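# Place a music sheet on the stand behind a page holder

## Task

Set the sheet of music on the stand so it sits behind one of the page holders, with the sheet left uncreased.

## Robot and tools

Robot: two six-joint arms, left_arm and right_arm, each ending in a two-finger parallel gripper with a wrist camera. In the scene frame the left base sits at (-0.021, +0.241, 0) m and the right at (+0.046, -0.358, 0) m, both turned less than a degree about z. A camera stand is fixed to the floor behind the arms.

Frames: the scene frame has its origin at table-top height, halfway between the nominal bases, with +x reaching out over the table, +z up, and left_arm on the +y side (not tied to image left or right). Each arm reports its hand pose, velocities, targets and wrist-camera pose in its own base frame. Fixed cameras and the table use the scene frame. A gripper's fingers point along its +z axis and close along its y axis. end_effector_position (m) is the point between the pads, roughly 1 cm short of the fingertips. Orientation is end_effector_quat_wxyz. Reported poses can be off by a few cm, more at long reach.

execute_actions(actions, cameras): actions is a list of actions. Each action is a table of at most 15 rows, one row per 1/30 s step; if it has fewer rows, the last one is repeated to fill 15. Every row has 14 numbers in [-1, 1]: left_arm dx, dy, dz, rx, ry, rz, opening, then right_arm in the same order. dx..rz are offsets, not poses: they are measured from that arm's Hand target as it was when the action began (each row counts from that start, not from the row before), along the arm's own base axes, rotating about the Hand target position. Scale: 1.0 = 0.6 m or 180 degrees; rx, ry, rz form one rotation vector. Repeating an offset in a new action moves the arm further. Opening is absolute: +1 fully open (0.094 m), -1 shut. Six zeros for an arm re-request its current Hand target; the opening number is always a command, so resend the present value to keep a gripper as it is. cameras: list of names, ["all"], [] for none; omitted gives images only when actions is empty. An unknown name voids the call.

move(target, speed, blend, opening_speed, grip_force, blocking, cameras): target is one 14-number row laid out as above, or a list of up to 15 such rows visited in turn; every row is an offset from the Hand targets at the start of the call, never from the prior row. The whole move lasts at most 10 s. speed: top path speed in m/s, 0.002 to 2.9, default 0.25 (turning up to twice that in rad/s); one value or one per target. blend: corner rounding in m for lists, default 0 (stop at each). opening_speed: rate of the commanded opening in units per second on the -1..+1 scale, at least 0.2. grip_force: newtons per finger pad, 10 to 50, one value or one per arm; it persists; lower values close more slowly. blocking=false returns after about 0.5 s while the move continues. Paths are straight and do not avoid obstacles or the other arm. The result adds a move: line with the ending (done, off_target, moving, held, fault) and limits (paced = pose clipped, held = steps withheld).

wait(seconds 0 to 10) lets the scene run with commands held. stop brakes a running move. zoom_image(camera, region [x0, y0, x1, y1] in image pixels, at most 504 by 504) enlarges the latest image of one camera. read_manual gives licence texts only. finished_scene(scene: current scene number) ends the scene irreversibly.

Cameras: cam_head_left and cam_head_right (896x504, on one bar), cam_high (896x504), cam_left_wrist and cam_right_wrist (672x504 fisheye). Calibrations (K, distortion, world-to-camera transforms) were supplied; fixed ones may have shifted by up to about 2.3 degrees and 9 mm.

Results: Hand target is the last commanded pose after clipping; the gripper often rests short of it by up to a few cm because of friction and weight, which does not mean contact. Another action (even zeros) re-asks for it; send the remaining gap as an offset if needed. Orientation commands are clipped each step to within 40 degrees of the measured one. grip_measured reads the finger opening on the -1..+1 scale (last Joint positions entry is the opening in m); it follows the command even when squeezing, so it does not reveal touch. Each pad squeezes about 50 to 64 N at full force. Tool commands shows current gripper commands. Joint velocities may read within noise. Joint torques include gravity; joints 1 to 3 wrap at ±28 N m. MOTOR HOT appears at 75 °C; at 90 °C a fault folds that arm and idles it for the scene; holding loads, staying stretched or pushing unreachable poses heats motors.

Avoid: anything leaving the table or being set down off it; fast impacts; hard presses on fixed or heavy objects; any contact or squeeze between the two arms, grippers or wrist cameras; paths near an arm's own base (they can flip its shoulder). A blocked arm keeps pushing until commanded back past its gripper. For the paper sheet, use low grip_force and slow opening_speed so it is not crushed or folded, and release only when it is at rest.

Each tool is called after ">>>" by a JSON object that holds its "method" and its "body", one argument or row to a line.

## Session

>>> {"method": "execute_actions", "body": {
  "actions": []
}}

Scene clock: 0.00 s.
left_arm: end_effector_position=(+0.3837, +0.0010, +0.4071) grip_measured=+1.000 end_effector_quat_wxyz=(+0.707, +0.000, +0.707, +0.000) | right_arm: end_effector_position=(+0.1552, +0.1977, +0.4456) grip_measured=-0.991 end_effector_quat_wxyz=(+0.602, -0.104, +0.697, +0.375)
Joint positions: left_arm=[0 1.047 1.047 0 0 0 0.094] | right_arm=[1.341 0.686 1.122 -0.428 0.635 0.403 0]
Joint velocities: within noise
Joint torques (N m): no reading
Heat: left arm: 45 °C; right arm: 43 °C.
Hand target: left_arm +0.3814, +0.0010, +0.4118; +0.710, +0.000, +0.704, +0.000 | right_arm +0.1545, +0.1947, +0.4503; +0.605, -0.102, +0.693, +0.379
Tool commands: left_gripper/opening=+1.0 right_gripper/opening=-1.0

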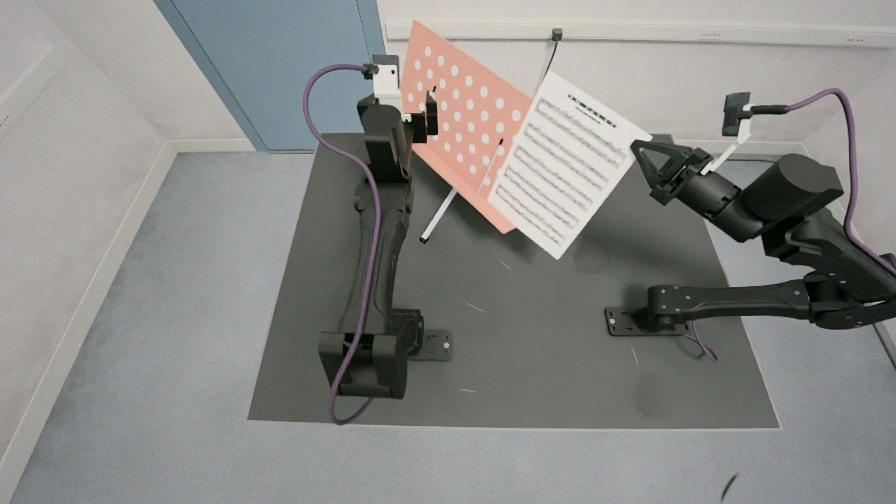

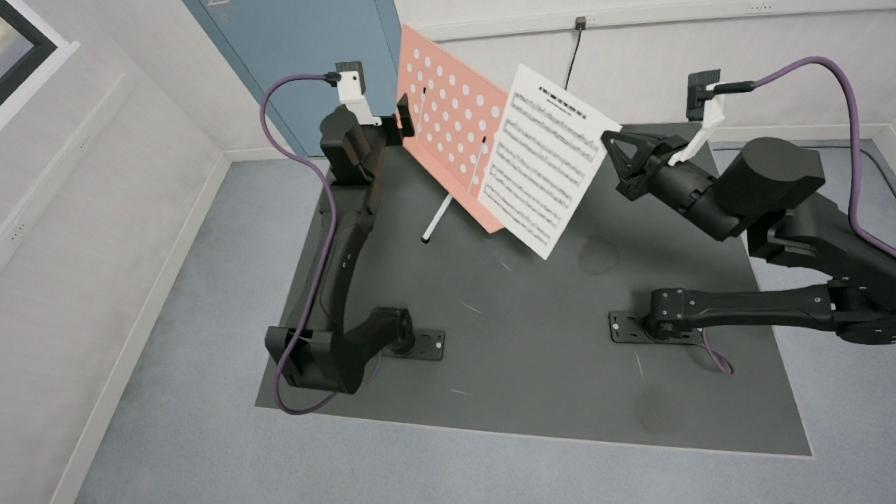

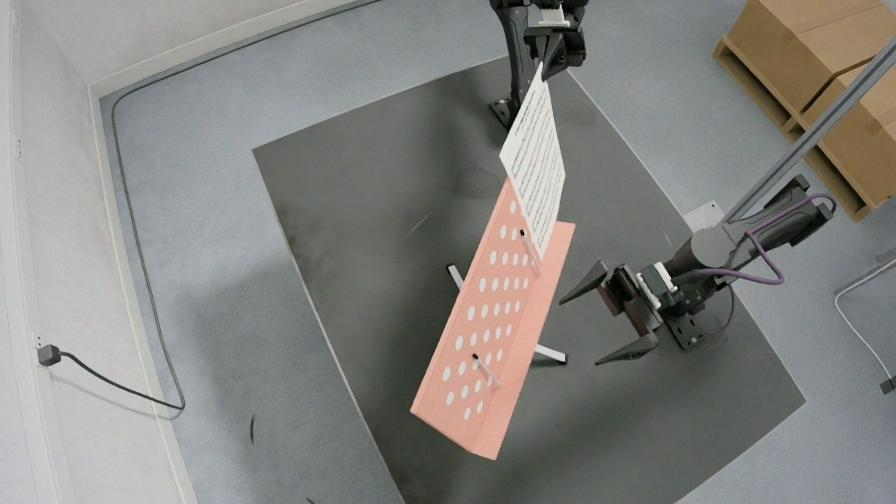

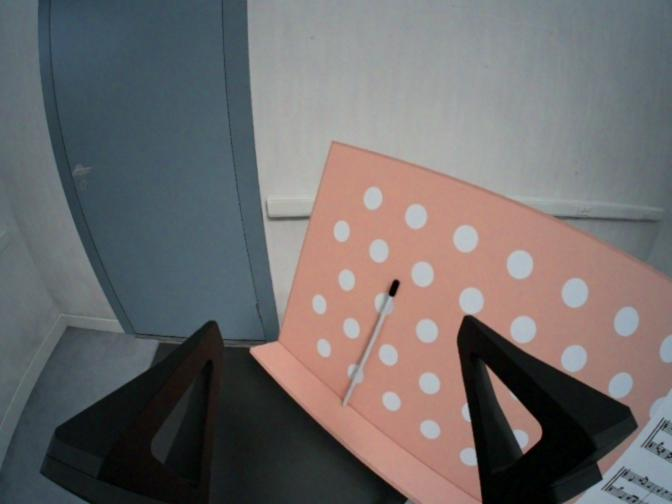

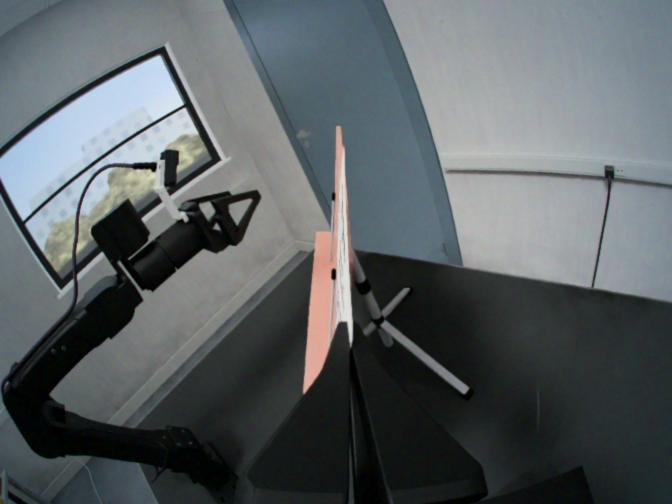

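>>> {"method": "zoom_image", "body": {
  "camera": "cam_head_left",
  "region": [380, 10, 680, 270]
}}

>>> {"method": "zoom_image", "body": {
  "camera": "cam_high",
  "region": [390, 40, 650, 480]
}}

>>> {"method": "zoom_image", "body": {
  "camera": "cam_right_wrist",
  "region": [260, 110, 420, 410]
}}

>>> {"method": "zoom_image", "body": {
  "camera": "cam_head_right",
  "region": [380, 10, 680, 270]
}}

Scaled by 1.680 from the camera's 896x504 image, which has a finer 1280x720 frame.

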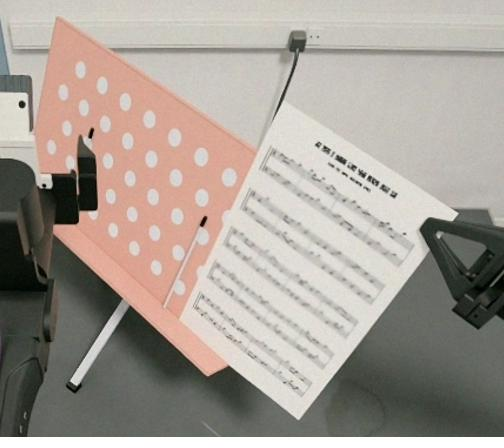

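Scaled by 1.145 from the camera's 896x504 image, which has a finer 1280x720 frame.

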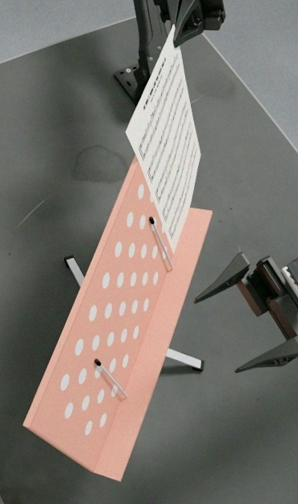

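Scaled by 1.680 from the camera's 672x504 image, which has a finer 960x720 frame.

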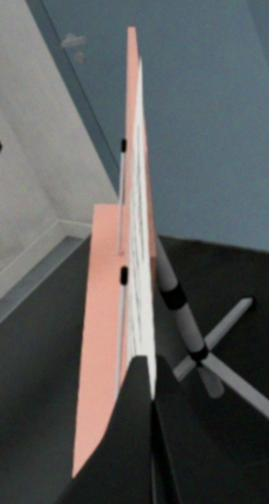

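Scaled by 1.680 from the camera's 896x504 image, which has a finer 1280x720 frame.

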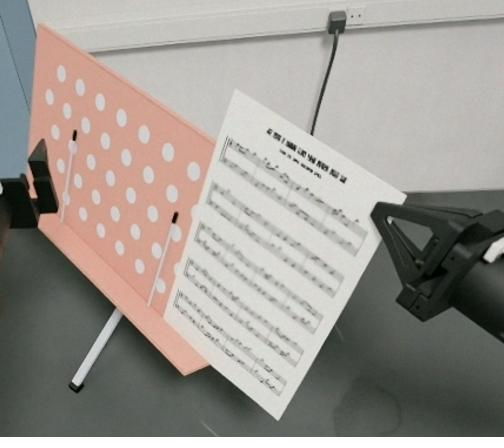

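>>> {"method": "move", "body": {
  "target": [0,0,0,0,0,0,1,0.069,0.060,0,0,0,0,-1],
  "speed": 0.12,
  "cameras": ["cam_head_left","cam_high","cam_right_wrist"]
}}

>>> {"method": "zoom_image", "body": {
  "camera": "cam_right_wrist",
  "region": [260, 110, 420, 410]
}}

>>> {"method": "zoom_image", "body": {
  "camera": "cam_high",
  "region": [450, 60, 630, 320]
}}

Scene clock: 10.23 s.
left_arm: end_effector_position=(+0.3837, +0.0010, +0.4071) grip_measured=+1.000 end_effector_quat_wxyz=(+0.707, +0.000, +0.707, +0.000) | right_arm: end_effector_position=(+0.1971, +0.2345, +0.4364) grip_measured=-0.991 end_effector_quat_wxyz=(+0.597, -0.110, +0.705, +0.366)
Joint positions: left_arm=[0 1.047 1.047 0 0 0 0.094] | right_arm=[1.094 0.838 1.122 -0.305 0.389 0.403 0]
Joint torques (N m): left_arm=[-0.08 -3.04 6.86 2.14 -0.02 0.01] | right_arm=[-0.5 -0.43 7.86 2.59 -0.08 0.03]
Heat: left arm: 47 °C; right arm: 44 °C.
Hand target: left_arm +0.3814, +0.0010, +0.4118; +0.710, +0.000, +0.704, +0.000 | right_arm +0.1959, +0.2307, +0.4503; +0.605, -0.102, +0.693, +0.379
Off the commanded pose: left_arm 0.005 m, 1 deg | right_arm 0.014 m, 2 deg.
move: off_target (right_arm)
camera_calibration:
cam_right_wrist: T_world_to_cam=[[0.58254, -0.725672, -0.366126, 0.218007], [-0.634505, -0.124482, -0.762829, 0.522701], [0.507987, 0.676686, -0.532958, 0.0832835], [0, 0, 0, 1]] pos_world=[0.162352, 0.166912, 0.522936]
Images, in order (width x height): cam_head_left 896x504, cam_high 896x504, cam_right_wrist 672x504.

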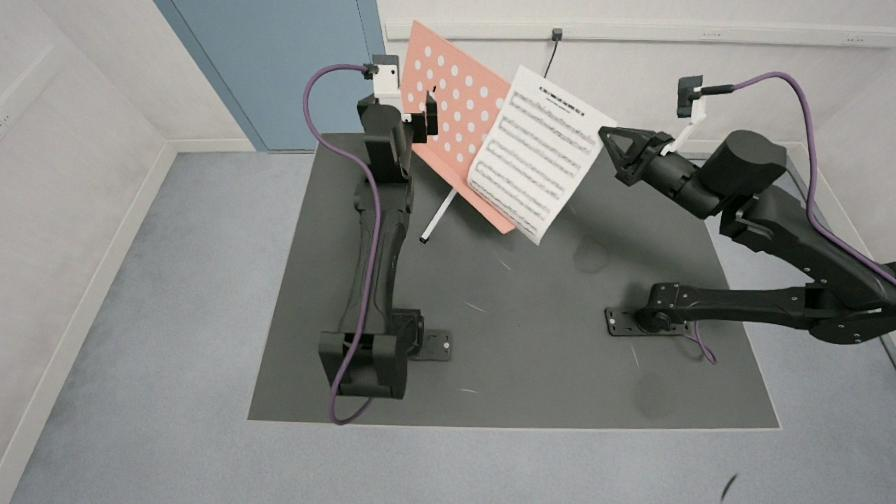

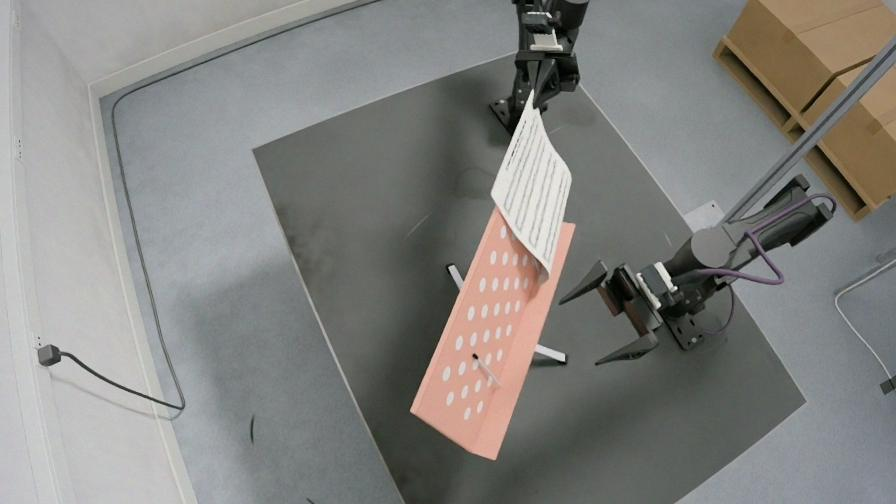

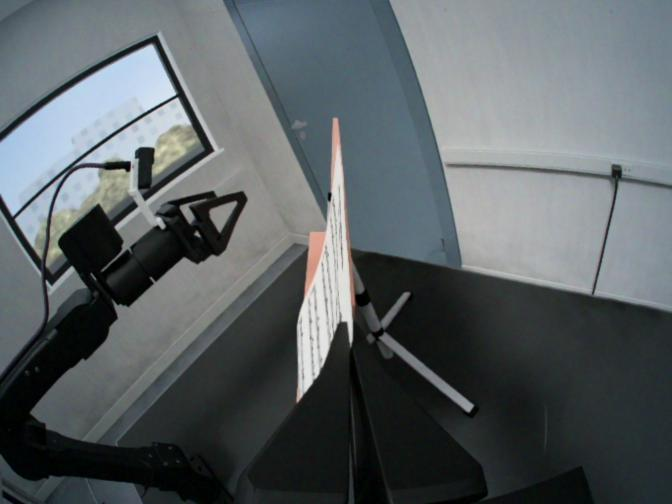

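Scaled by 1.680 from the camera's 672x504 image, which has a finer 960x720 frame.

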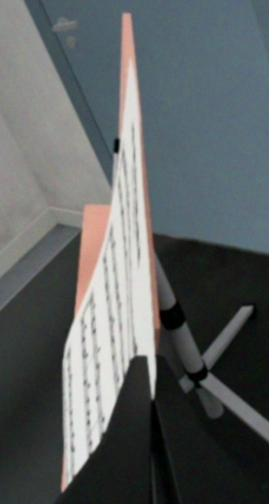

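Scaled by 1.938 from the camera's 896x504 image, which has a finer 1280x720 frame.

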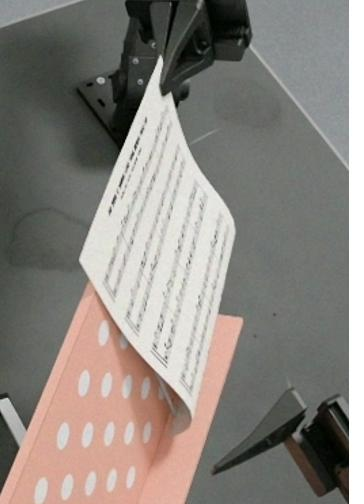

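>>> {"method": "move", "body": {
  "target": [
    [0,0,0,0,0,0,1,-0.085,-0.074,0.0,0,0,0,-1],
    [0,0,0,0,0,0,1,-0.075,-0.105,0.1,0,0,0,-1]
  ],
  "speed": 0.15,
  "blend": 0.02,
  "cameras": ["cam_head_left","cam_high","cam_right_wrist"]
}}

>>> {"method": "zoom_image", "body": {
  "camera": "cam_right_wrist",
  "region": [260, 110, 420, 410]
}}

>>> {"method": "zoom_image", "body": {
  "camera": "cam_high",
  "region": [450, 60, 630, 320]
}}

Scene clock: 12.77 s.
left_arm: end_effector_position=(+0.3837, +0.0010, +0.4071) grip_measured=+1.000 end_effector_quat_wxyz=(+0.707, +0.000, +0.707, +0.000) | right_arm: end_effector_position=(+0.1513, +0.1704, +0.5052) grip_measured=-0.991 end_effector_quat_wxyz=(+0.604, -0.102, +0.695, +0.377)
Joint positions: left_arm=[0 1.047 1.047 0 0 0 0.094] | right_arm=[1.298 0.77 1.441 -0.655 0.593 0.403 0]
Joint torques (N m): left_arm=[-0.09 -3.03 6.76 2.1 0 0.01] | right_arm=[-0.57 2.8 6.53 2.17 -0.08 -0.01]
Heat: left arm: 48 °C; right arm: 45 °C.
Hand target: left_arm +0.3814, +0.0010, +0.4118; +0.710, +0.000, +0.704, +0.000 | right_arm +0.1510, +0.1678, +0.5101; +0.605, -0.102, +0.693, +0.379
Off the commanded pose: left_arm 0.005 m, 1 deg | right_arm 0.006 m, 0 deg.
move: done
camera_calibration:
cam_right_wrist: T_world_to_cam=[[0.58789, -0.712961, -0.382194, 0.228497], [-0.624049, -0.099082, -0.775078, 0.538496], [0.514732, 0.694168, -0.503172, 0.167569], [0, 0, 0, 1]] pos_world=[0.115464, 0.0999432, 0.589023]
Images, in order (width x height): cam_head_left 896x504, cam_high 896x504, cam_right_wrist 672x504.

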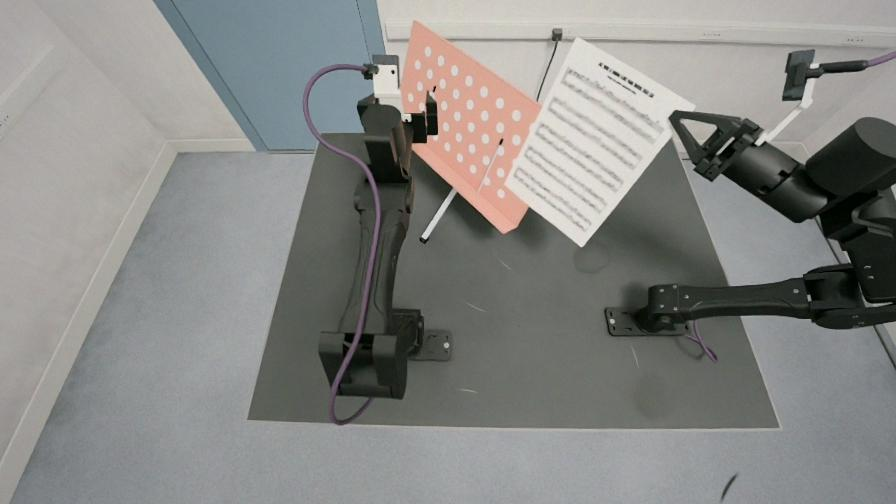

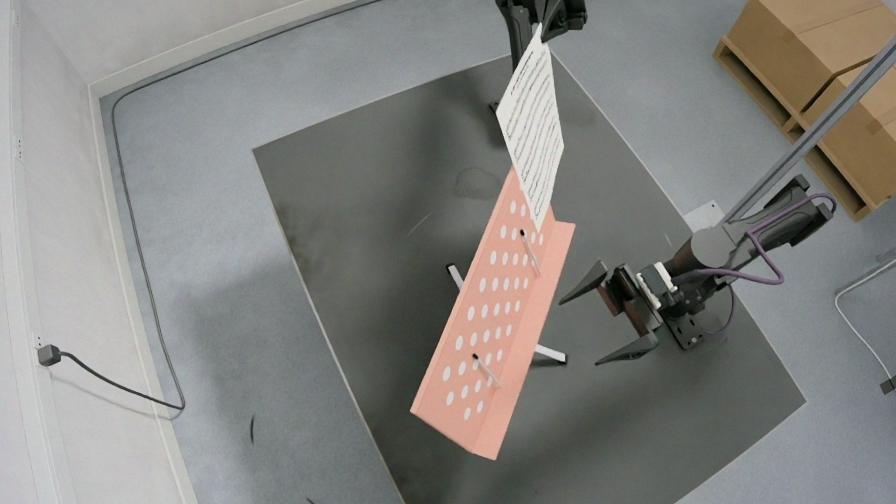

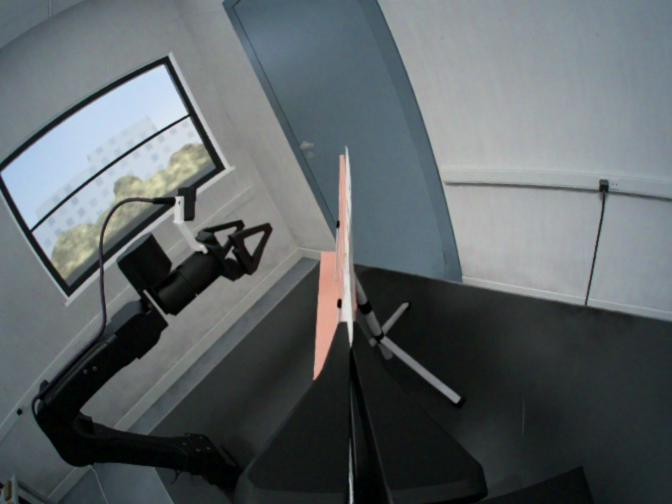

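Scaled by 1.680 from the camera's 672x504 image, which has a finer 960x720 frame.

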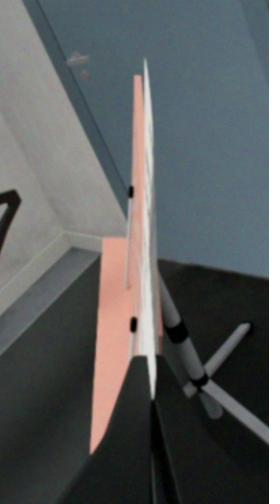

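Scaled by 1.938 from the camera's 896x504 image, which has a finer 1280x720 frame.

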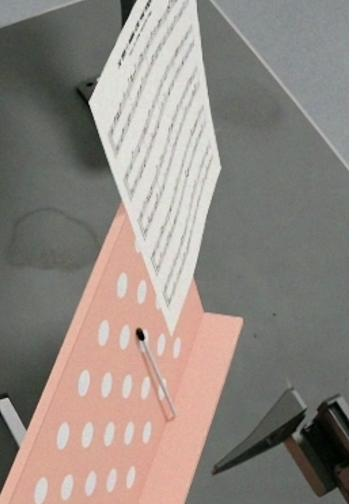

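>>> {"method": "move", "body": {
  "target": [
    [0,0,0,0,0,0,1,-0.0067,0.0067,-0.033,0,0,0,-1],
    [0,0,0,0,0,0,1,0.092,0.090,-0.02,0,0,0,-1]
  ],
  "speed": 0.12,
  "blend": 0.01,
  "cameras": ["cam_high","cam_right_wrist"]
}}

>>> {"method": "zoom_image", "body": {
  "camera": "cam_right_wrist",
  "region": [260, 110, 420, 410]
}}

>>> {"method": "zoom_image", "body": {
  "camera": "cam_high",
  "region": [450, 60, 630, 320]
}}

Scene clock: 16.73 s.
left_arm: end_effector_position=(+0.3837, +0.0010, +0.4071) grip_measured=+1.000 end_effector_quat_wxyz=(+0.707, +0.000, +0.707, +0.000) | right_arm: end_effector_position=(+0.2092, +0.2277, +0.4786) grip_measured=-0.991 end_effector_quat_wxyz=(+0.593, -0.111, +0.710, +0.363)
Joint positions: left_arm=[0 1.047 1.047 0 0 0 0.094] | right_arm=[0.989 0.936 1.362 -0.46 0.284 0.403 0]
Joint torques (N m): left_arm=[-0.05 -3.17 6.82 2.1 0.01 0.03] | right_arm=[-0.49 -0.83 8.36 2.62 -0.07 0.05]
Heat: left arm: 48 °C; right arm: 45 °C.
Hand target: left_arm +0.3814, +0.0010, +0.4118; +0.710, +0.000, +0.704, +0.000 | right_arm +0.2061, +0.2218, +0.4982; +0.605, -0.102, +0.693, +0.379
Off the commanded pose: left_arm 0.005 m, 1 deg | right_arm 0.021 m, 3 deg.
move: off_target (right_arm)
camera_calibration:
cam_right_wrist: T_world_to_cam=[[0.578994, -0.729677, -0.363781, 0.222001], [-0.641942, -0.132898, -0.755148, 0.561531], [0.502668, 0.670753, -0.545358, 0.112581], [0, 0, 0, 1]] pos_world=[0.175342, 0.161101, 0.566196]
Images, in order (width x height): cam_high 896x504, cam_right_wrist 672x504.

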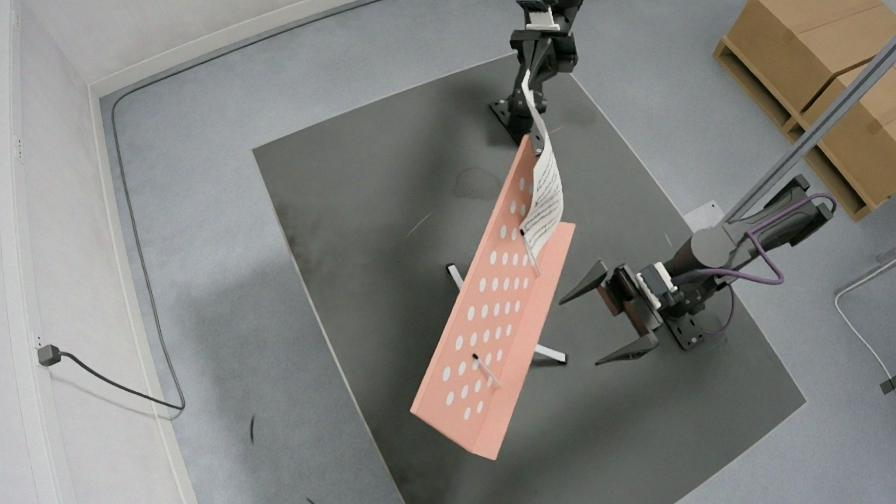

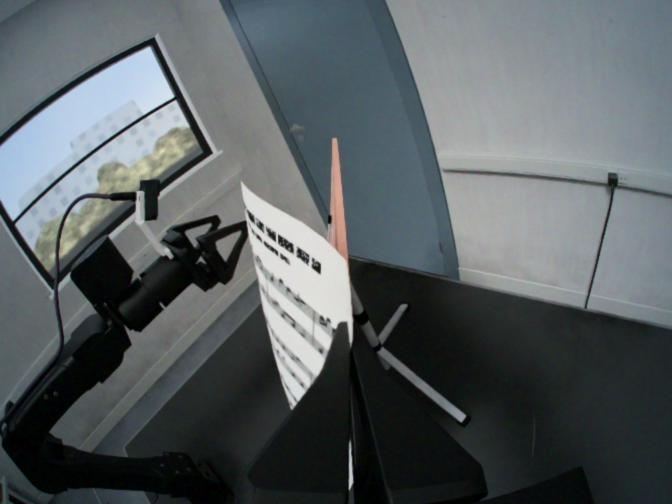

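Scaled by 1.680 from the camera's 672x504 image, which has a finer 960x720 frame.

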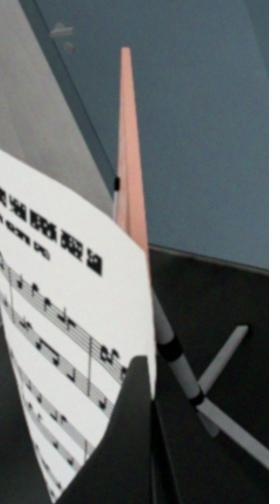

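Scaled by 1.938 from the camera's 896x504 image, which has a finer 1280x720 frame.

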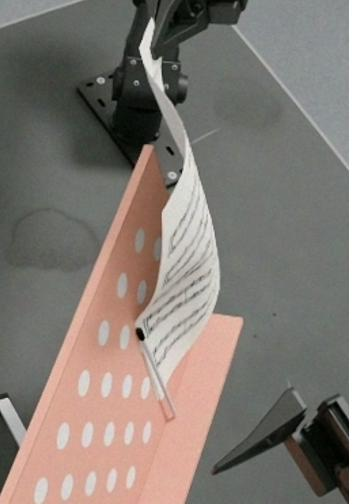

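>>> {"method": "move", "body": {
  "target": [0,0,0,0,0,0,1,-0.06,-0.053,0.01,0,0,0,-1],
  "speed": 0.15,
  "cameras": ["cam_head_right","cam_head_left","cam_high","cam_right_wrist"]
}}

>>> {"method": "zoom_image", "body": {
  "camera": "cam_right_wrist",
  "region": [300, 160, 380, 340]
}}

>>> {"method": "zoom_image", "body": {
  "camera": "cam_high",
  "region": [480, 130, 600, 310]
}}

>>> {"method": "zoom_image", "body": {
  "camera": "cam_head_left",
  "region": [400, 60, 600, 260]
}}

Scene clock: 18.97 s.
left_arm: end_effector_position=(+0.3837, +0.0010, +0.4071) grip_measured=+1.000 end_effector_quat_wxyz=(+0.707, +0.000, +0.707, +0.000) | right_arm: end_effector_position=(+0.1726, +0.1938, +0.4982) grip_measured=-0.991 end_effector_quat_wxyz=(+0.603, -0.105, +0.697, +0.375)
Joint positions: left_arm=[0 1.047 1.047 0 0 0 0.094] | right_arm=[1.129 0.826 1.4 -0.566 0.423 0.404 0]
Joint torques (N m): left_arm=[-0.05 -3.06 6.87 2.1 -0.02 -0.03] | right_arm=[0.57 1.22 6.79 2.27 0.1 0.03]
Heat: left arm: 48 °C; right arm: 45 °C.
Hand target: left_arm +0.3814, +0.0010, +0.4118; +0.710, +0.000, +0.704, +0.000 | right_arm +0.1702, +0.1900, +0.5042; +0.605, -0.102, +0.693, +0.379
Off the commanded pose: left_arm 0.005 m, 1 deg | right_arm 0.008 m, 1 deg.
move: done
camera_calibration:
cam_right_wrist: T_world_to_cam=[[0.587759, -0.715655, -0.377329, 0.228123], [-0.624743, -0.105151, -0.773718, 0.549243], [0.514039, 0.690493, -0.508904, 0.140441], [0, 0, 0, 1]] pos_world=[0.136862, 0.124037, 0.582508]
Images, in order (width x height): cam_head_left 896x504, cam_head_right 896x504, cam_high 896x504, cam_right_wrist 672x504.

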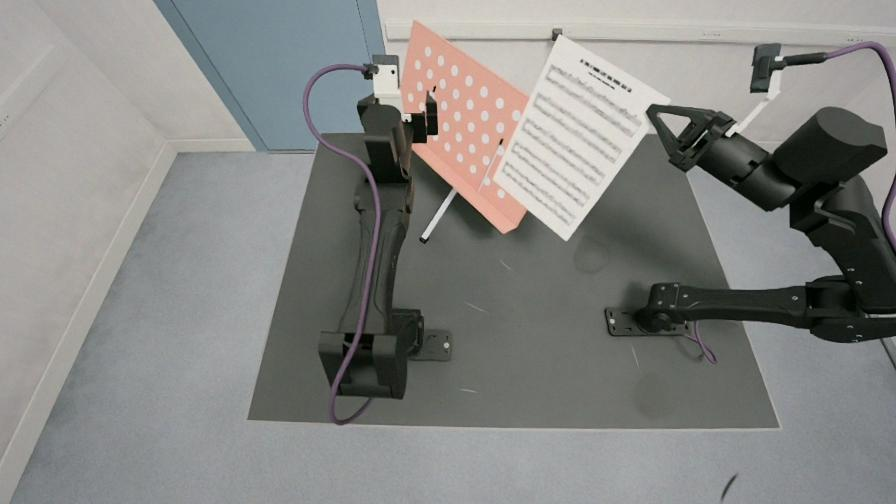

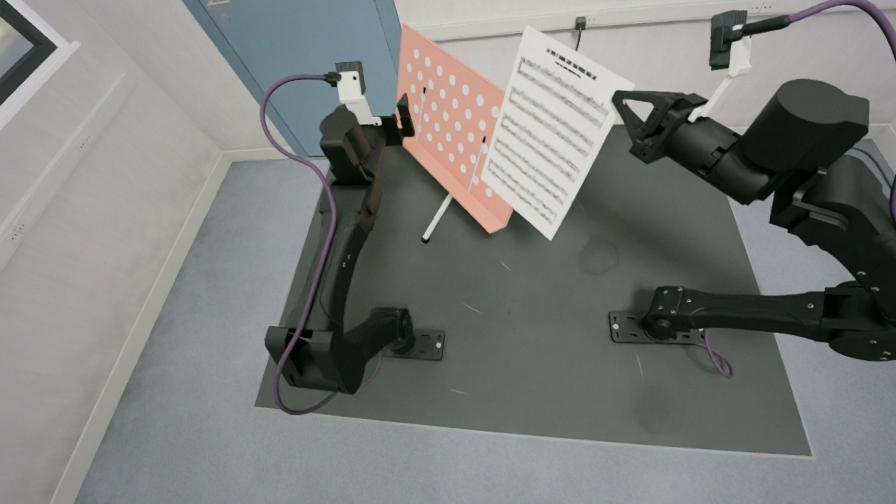

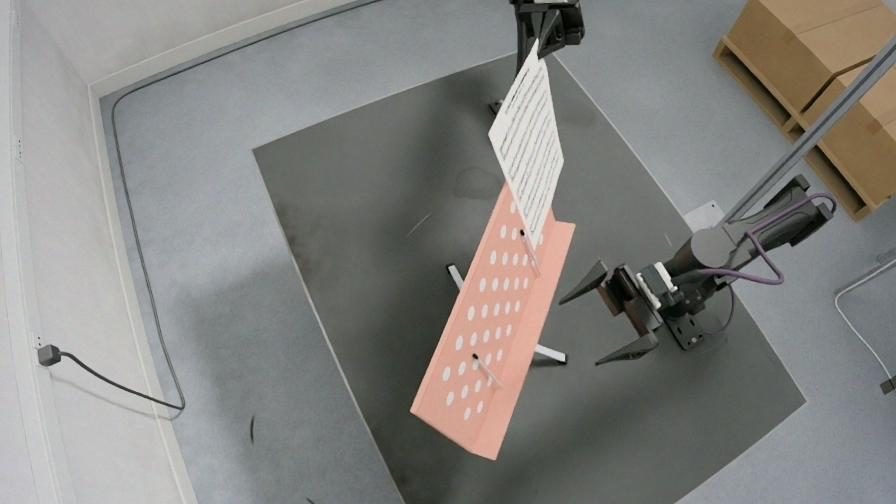

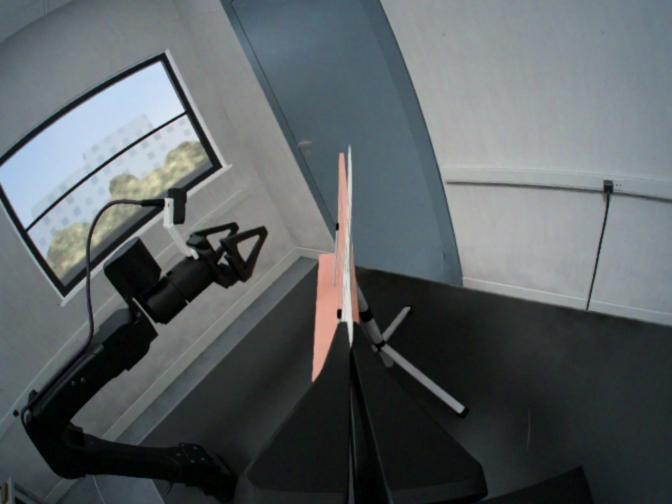

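Scaled by 2.800 from the camera's 672x504 image, which has a finer 960x720 frame.

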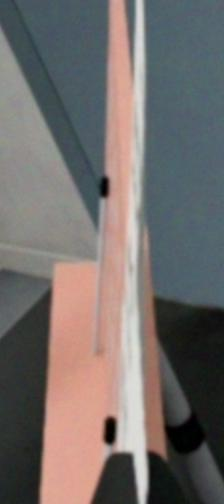

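Scaled by 2.800 from the camera's 896x504 image, which has a finer 1280x720 frame.

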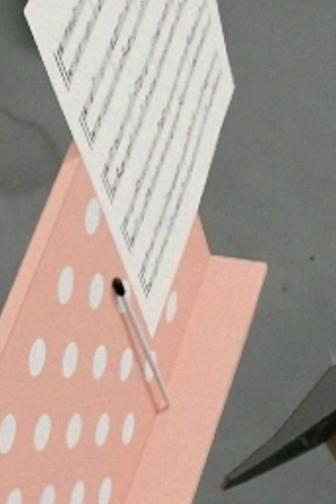

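Scaled by 2.520 from the camera's 896x504 image, which has a finer 1280x720 frame.

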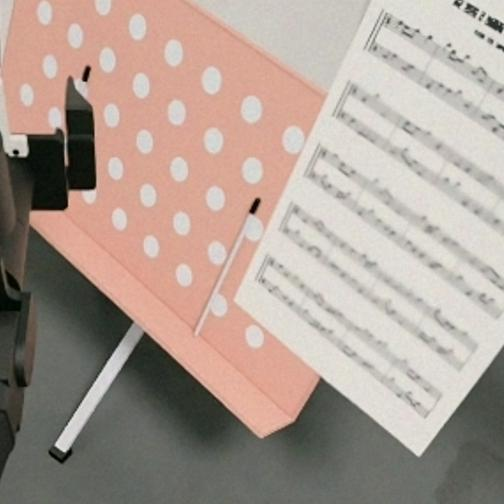

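>>> {"method": "move", "body": {
  "target": [
    [0,0,0,0,0,0,1,0.009,-0.010,-0.008,0,0,0.0139,-1],
    [0,0,0,0,0,0,1,0.078,0.056,-0.002,0,0,0.0139,-1]
  ],
  "speed": 0.1,
  "cameras": ["cam_high","cam_right_wrist"]
}}

>>> {"method": "zoom_image", "body": {
  "camera": "cam_right_wrist",
  "region": [280, 120, 400, 340]
}}

>>> {"method": "zoom_image", "body": {
  "camera": "cam_high",
  "region": [460, 60, 620, 310]
}}

Scene clock: 24.23 s.
left_arm: end_effector_position=(+0.3837, +0.0010, +0.4071) grip_measured=+1.000 end_effector_quat_wxyz=(+0.707, +0.000, +0.707, +0.000) | right_arm: end_effector_position=(+0.2194, +0.2282, +0.4864) grip_measured=-0.991 end_effector_quat_wxyz=(+0.585, -0.124, +0.706, +0.380)
Joint positions: left_arm=[0 1.047 1.047 0 0 0 0.094] | right_arm=[0.871 0.965 1.4 -0.463 0.121 0.406 0]
Joint torques (N m): left_arm=[-0.12 -3.14 6.87 2.08 -0.01 0.01] | right_arm=[-0.54 -0.83 7.82 2.64 -0.06 0.05]
Heat: left arm: 49 °C; right arm: 45 °C.
Hand target: left_arm +0.3814, +0.0010, +0.4118; +0.710, +0.000, +0.704, +0.000 | right_arm +0.2169, +0.2236, +0.5029; +0.596, -0.117, +0.691, +0.392
Off the commanded pose: left_arm 0.005 m, 1 deg | right_arm 0.017 m, 3 deg.
move: off_target (right_arm)
camera_calibration:
cam_right_wrist: T_world_to_cam=[[0.610338, -0.699174, -0.372348, 0.209612], [-0.636881, -0.153612, -0.755504, 0.577889], [0.471032, 0.698254, -0.539046, 0.109016], [0, 0, 0, 1]] pos_world=[0.188762, 0.159205, 0.573411]
Images, in order (width x height): cam_high 896x504, cam_right_wrist 672x504.

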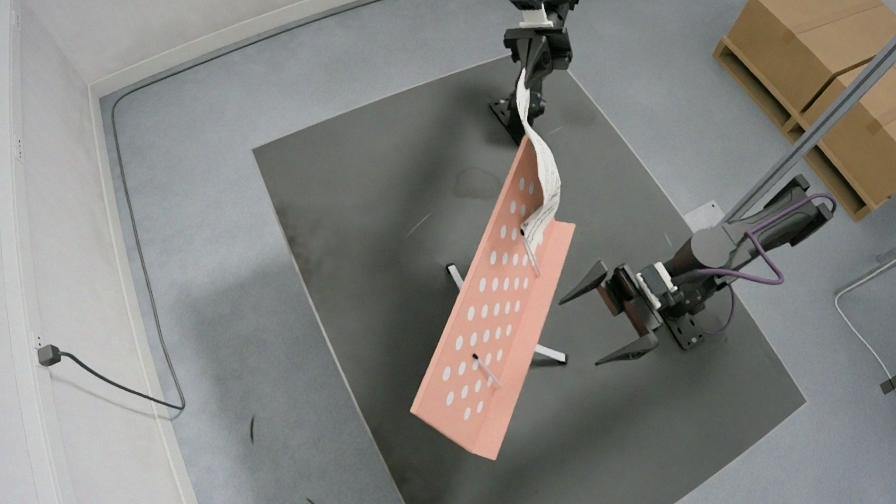

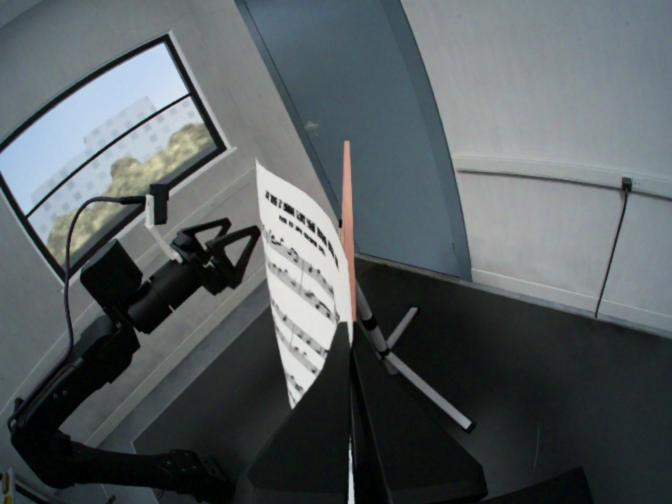

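Scaled by 2.291 from the camera's 672x504 image, which has a finer 960x720 frame.

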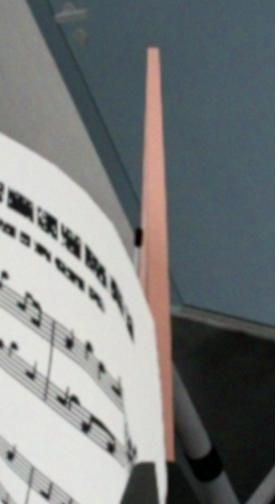

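Scaled by 2.016 from the camera's 896x504 image, which has a finer 1280x720 frame.

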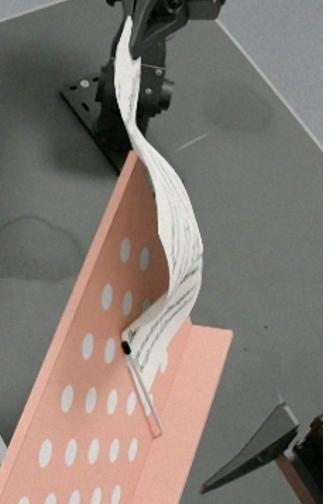

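>>> {"method": "move", "body": {
  "target": [0,0,0,0,0,0,1,-0.055,-0.052,0.0,0,0,0,-1],
  "speed": 0.15
}}

>>> {"method": "move", "body": {
  "target": [0,0,0,0,0,0,1,0.012,0.0115,0.002,0,0,0,-1],
  "speed": 0.05,
  "cameras": ["cam_head_left","cam_high","cam_right_wrist"]
}}

>>> {"method": "zoom_image", "body": {
  "camera": "cam_head_left",
  "region": [440, 20, 680, 260]
}}

>>> {"method": "zoom_image", "body": {
  "camera": "cam_right_wrist",
  "region": [300, 130, 390, 350]
}}

>>> {"method": "zoom_image", "body": {
  "camera": "cam_high",
  "region": [480, 130, 600, 310]
}}

Scene clock: 30.57 s.
left_arm: end_effector_position=(+0.3837, +0.0010, +0.4071) grip_measured=+1.000 end_effector_quat_wxyz=(+0.707, +0.000, +0.707, +0.000) | right_arm: end_effector_position=(+0.1862, +0.1944, +0.4994) grip_measured=-0.991 end_effector_quat_wxyz=(+0.596, -0.119, +0.693, +0.389)
Joint positions: left_arm=[0 1.047 1.047 0 0 0 0.094] | right_arm=[0.912 0.84 1.4 -0.548 0.163 0.406 0]
Joint torques (N m): left_arm=[-0.08 -3.04 6.75 2.09 -0.01 -0.03] | right_arm=[0.58 1.06 6.34 2.35 0.07 0.05]
Heat: left arm: 49 °C; right arm: 46 °C.
Hand target: left_arm +0.3814, +0.0010, +0.4118; +0.710, +0.000, +0.704, +0.000 | right_arm +0.1840, +0.1924, +0.5030; +0.596, -0.117, +0.691, +0.392
Off the commanded pose: left_arm 0.005 m, 1 deg | right_arm 0.005 m, 0 deg.
move: done

Scene clock: 31.33 s.
left_arm: end_effector_position=(+0.3837, +0.0010, +0.4071) grip_measured=+1.000 end_effector_quat_wxyz=(+0.707, +0.000, +0.707, +0.000) | right_arm: end_effector_position=(+0.1929, +0.2026, +0.4923) grip_measured=-0.991 end_effector_quat_wxyz=(+0.588, -0.122, +0.702, +0.383)
Joint positions: left_arm=[0 1.047 1.047 0 0 0 0.094] | right_arm=[0.91 0.868 1.4 -0.548 0.161 0.406 0]
Joint torques (N m): left_arm=[-0.12 -3.03 6.79 2.09 0.01 -0.02] | right_arm=[-0.5 0.68 7.01 2.6 -0.07 0.05]
Heat: left arm: 49 °C; right arm: 46 °C.
Hand target: left_arm +0.3814, +0.0010, +0.4118; +0.710, +0.000, +0.704, +0.000 | right_arm +0.1912, +0.1993, +0.5042; +0.596, -0.117, +0.691, +0.392
Off the commanded pose: left_arm 0.005 m, 1 deg | right_arm 0.012 m, 2 deg.
move: off_target (right_arm)
camera_calibration:
cam_right_wrist: T_world_to_cam=[[0.612904, -0.696097, -0.373894, 0.209655], [-0.630673, -0.145892, -0.762212, 0.562019], [0.476026, 0.702968, -0.528428, 0.135456], [0, 0, 0, 1]] pos_world=[0.161471, 0.132713, 0.578345]
Images, in order (width x height): cam_head_left 896x504, cam_high 896x504, cam_right_wrist 672x504.

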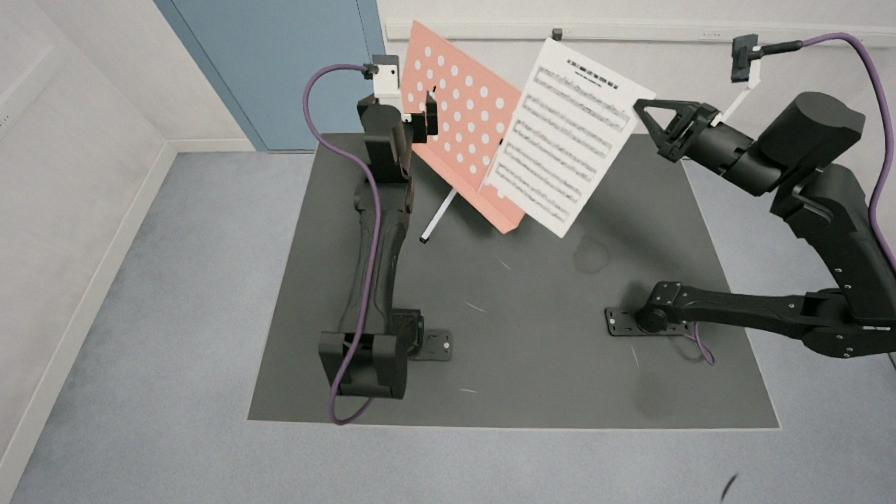

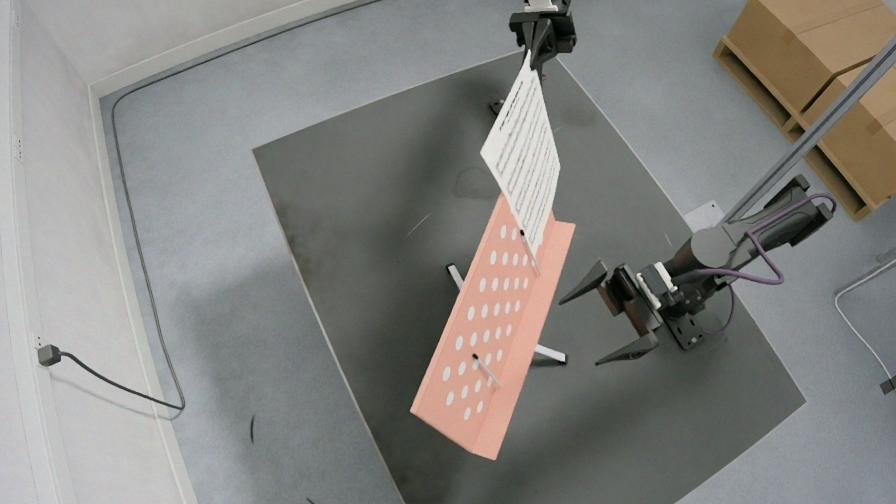

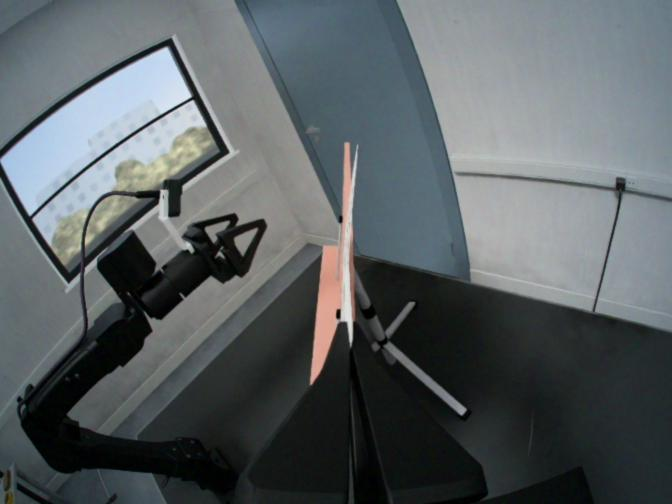

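Scaled by 2.100 from the camera's 896x504 image, which has a finer 1280x720 frame.

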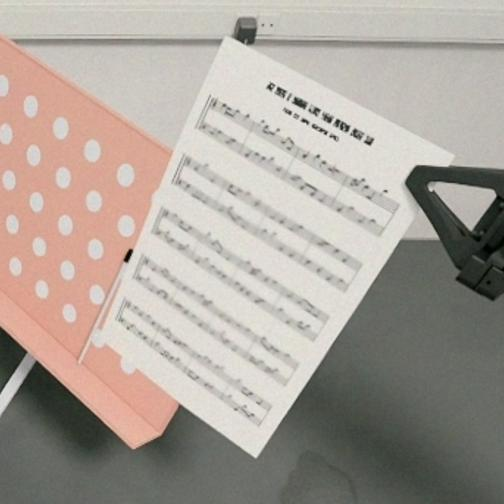

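Scaled by 2.291 from the camera's 672x504 image, which has a finer 960x720 frame.

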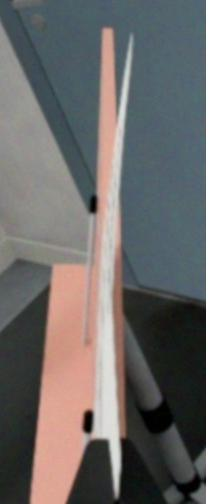

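Scaled by 2.800 from the camera's 896x504 image, which has a finer 1280x720 frame.

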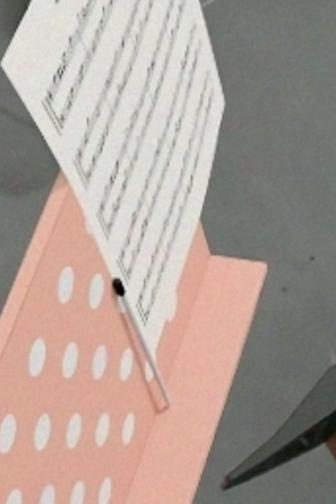

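>>> {"method": "move", "body": {
  "target": [
    [0,0,0,0,0,0,1,-0.0353,-0.0107,0.007,-0.0141,-0.0134,0,-1],
    [0,0,0,0,0,0,1,0.025,0.046,0.01,-0.0141,-0.0134,0,-1]
  ],
  "speed": 0.1,
  "cameras": ["cam_head_left","cam_high","cam_right_wrist"]
}}

>>> {"method": "zoom_image", "body": {
  "camera": "cam_right_wrist",
  "region": [300, 130, 390, 350]
}}

>>> {"method": "zoom_image", "body": {
  "camera": "cam_high",
  "region": [480, 130, 600, 310]
}}

Scene clock: 35.73 s.
left_arm: end_effector_position=(+0.3837, +0.0010, +0.4071) grip_measured=+1.000 end_effector_quat_wxyz=(+0.707, +0.000, +0.707, +0.000) | right_arm: end_effector_position=(+0.2084, +0.2318, +0.4925) grip_measured=-0.991 end_effector_quat_wxyz=(+0.594, -0.142, +0.703, +0.365)
Joint positions: left_arm=[0 1.047 1.047 0 0 0 0.094] | right_arm=[0.951 0.969 1.433 -0.493 0.201 0.358 0]
Joint torques (N m): left_arm=[-0.02 -3.06 6.82 2.12 0.02 -0.03] | right_arm=[-0.59 -0.61 8.12 2.63 -0.08 -0.07]
Heat: left arm: 49 °C; right arm: 46 °C.
Hand target: left_arm +0.3814, +0.0010, +0.4118; +0.710, +0.000, +0.704, +0.000 | right_arm +0.2062, +0.2269, +0.5102; +0.608, -0.138, +0.687, +0.374
Off the commanded pose: left_arm 0.005 m, 1 deg | right_arm 0.018 m, 3 deg.
move: off_target (right_arm)
camera_calibration:
cam_right_wrist: T_world_to_cam=[[0.623437, -0.711083, -0.325097, 0.197901], [-0.610552, -0.183018, -0.770539, 0.584714], [0.488418, 0.678871, -0.548253, 0.120443], [0, 0, 0, 1]] pos_world=[0.174793, 0.165972, 0.580915]
Images, in order (width x height): cam_head_left 896x504, cam_high 896x504, cam_right_wrist 672x504.

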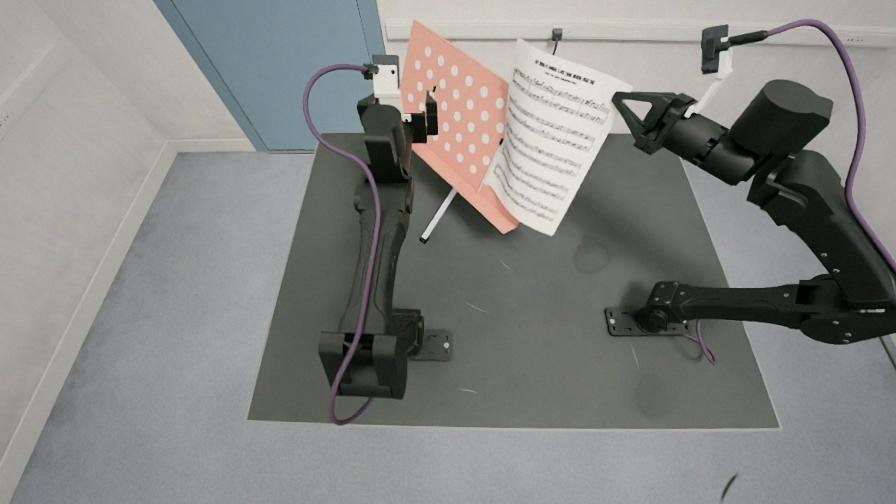

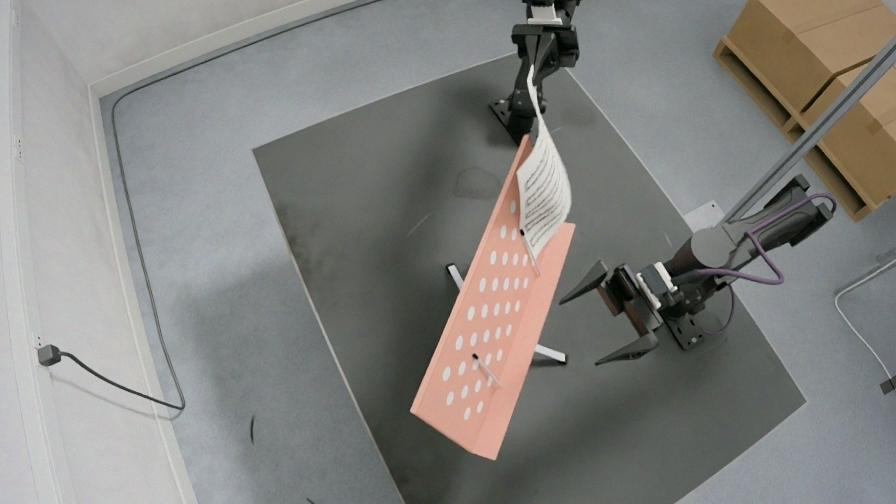

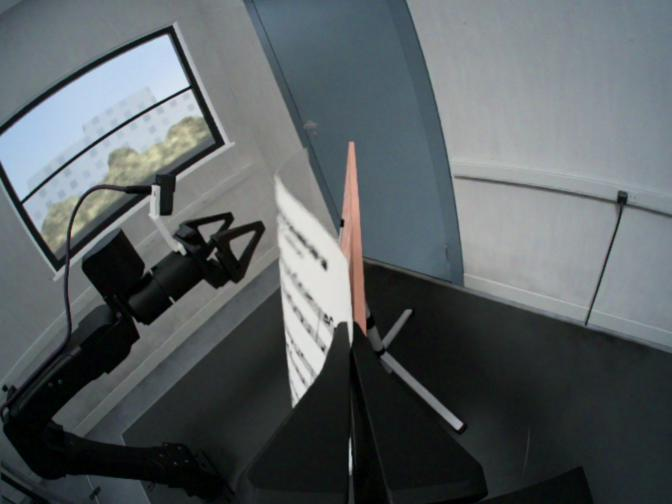

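Scaled by 2.291 from the camera's 672x504 image, which has a finer 960x720 frame.

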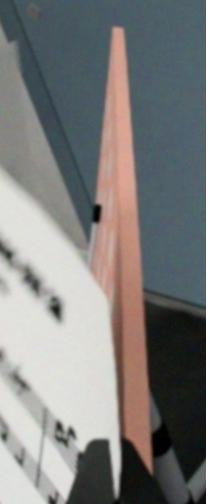

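Scaled by 2.800 from the camera's 896x504 image, which has a finer 1280x720 frame.

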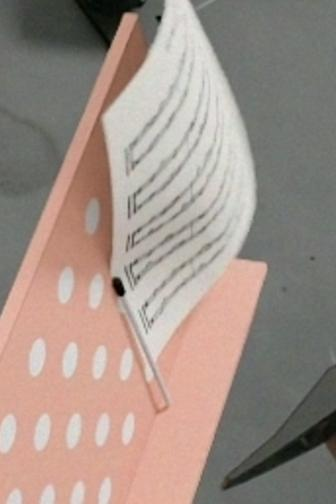

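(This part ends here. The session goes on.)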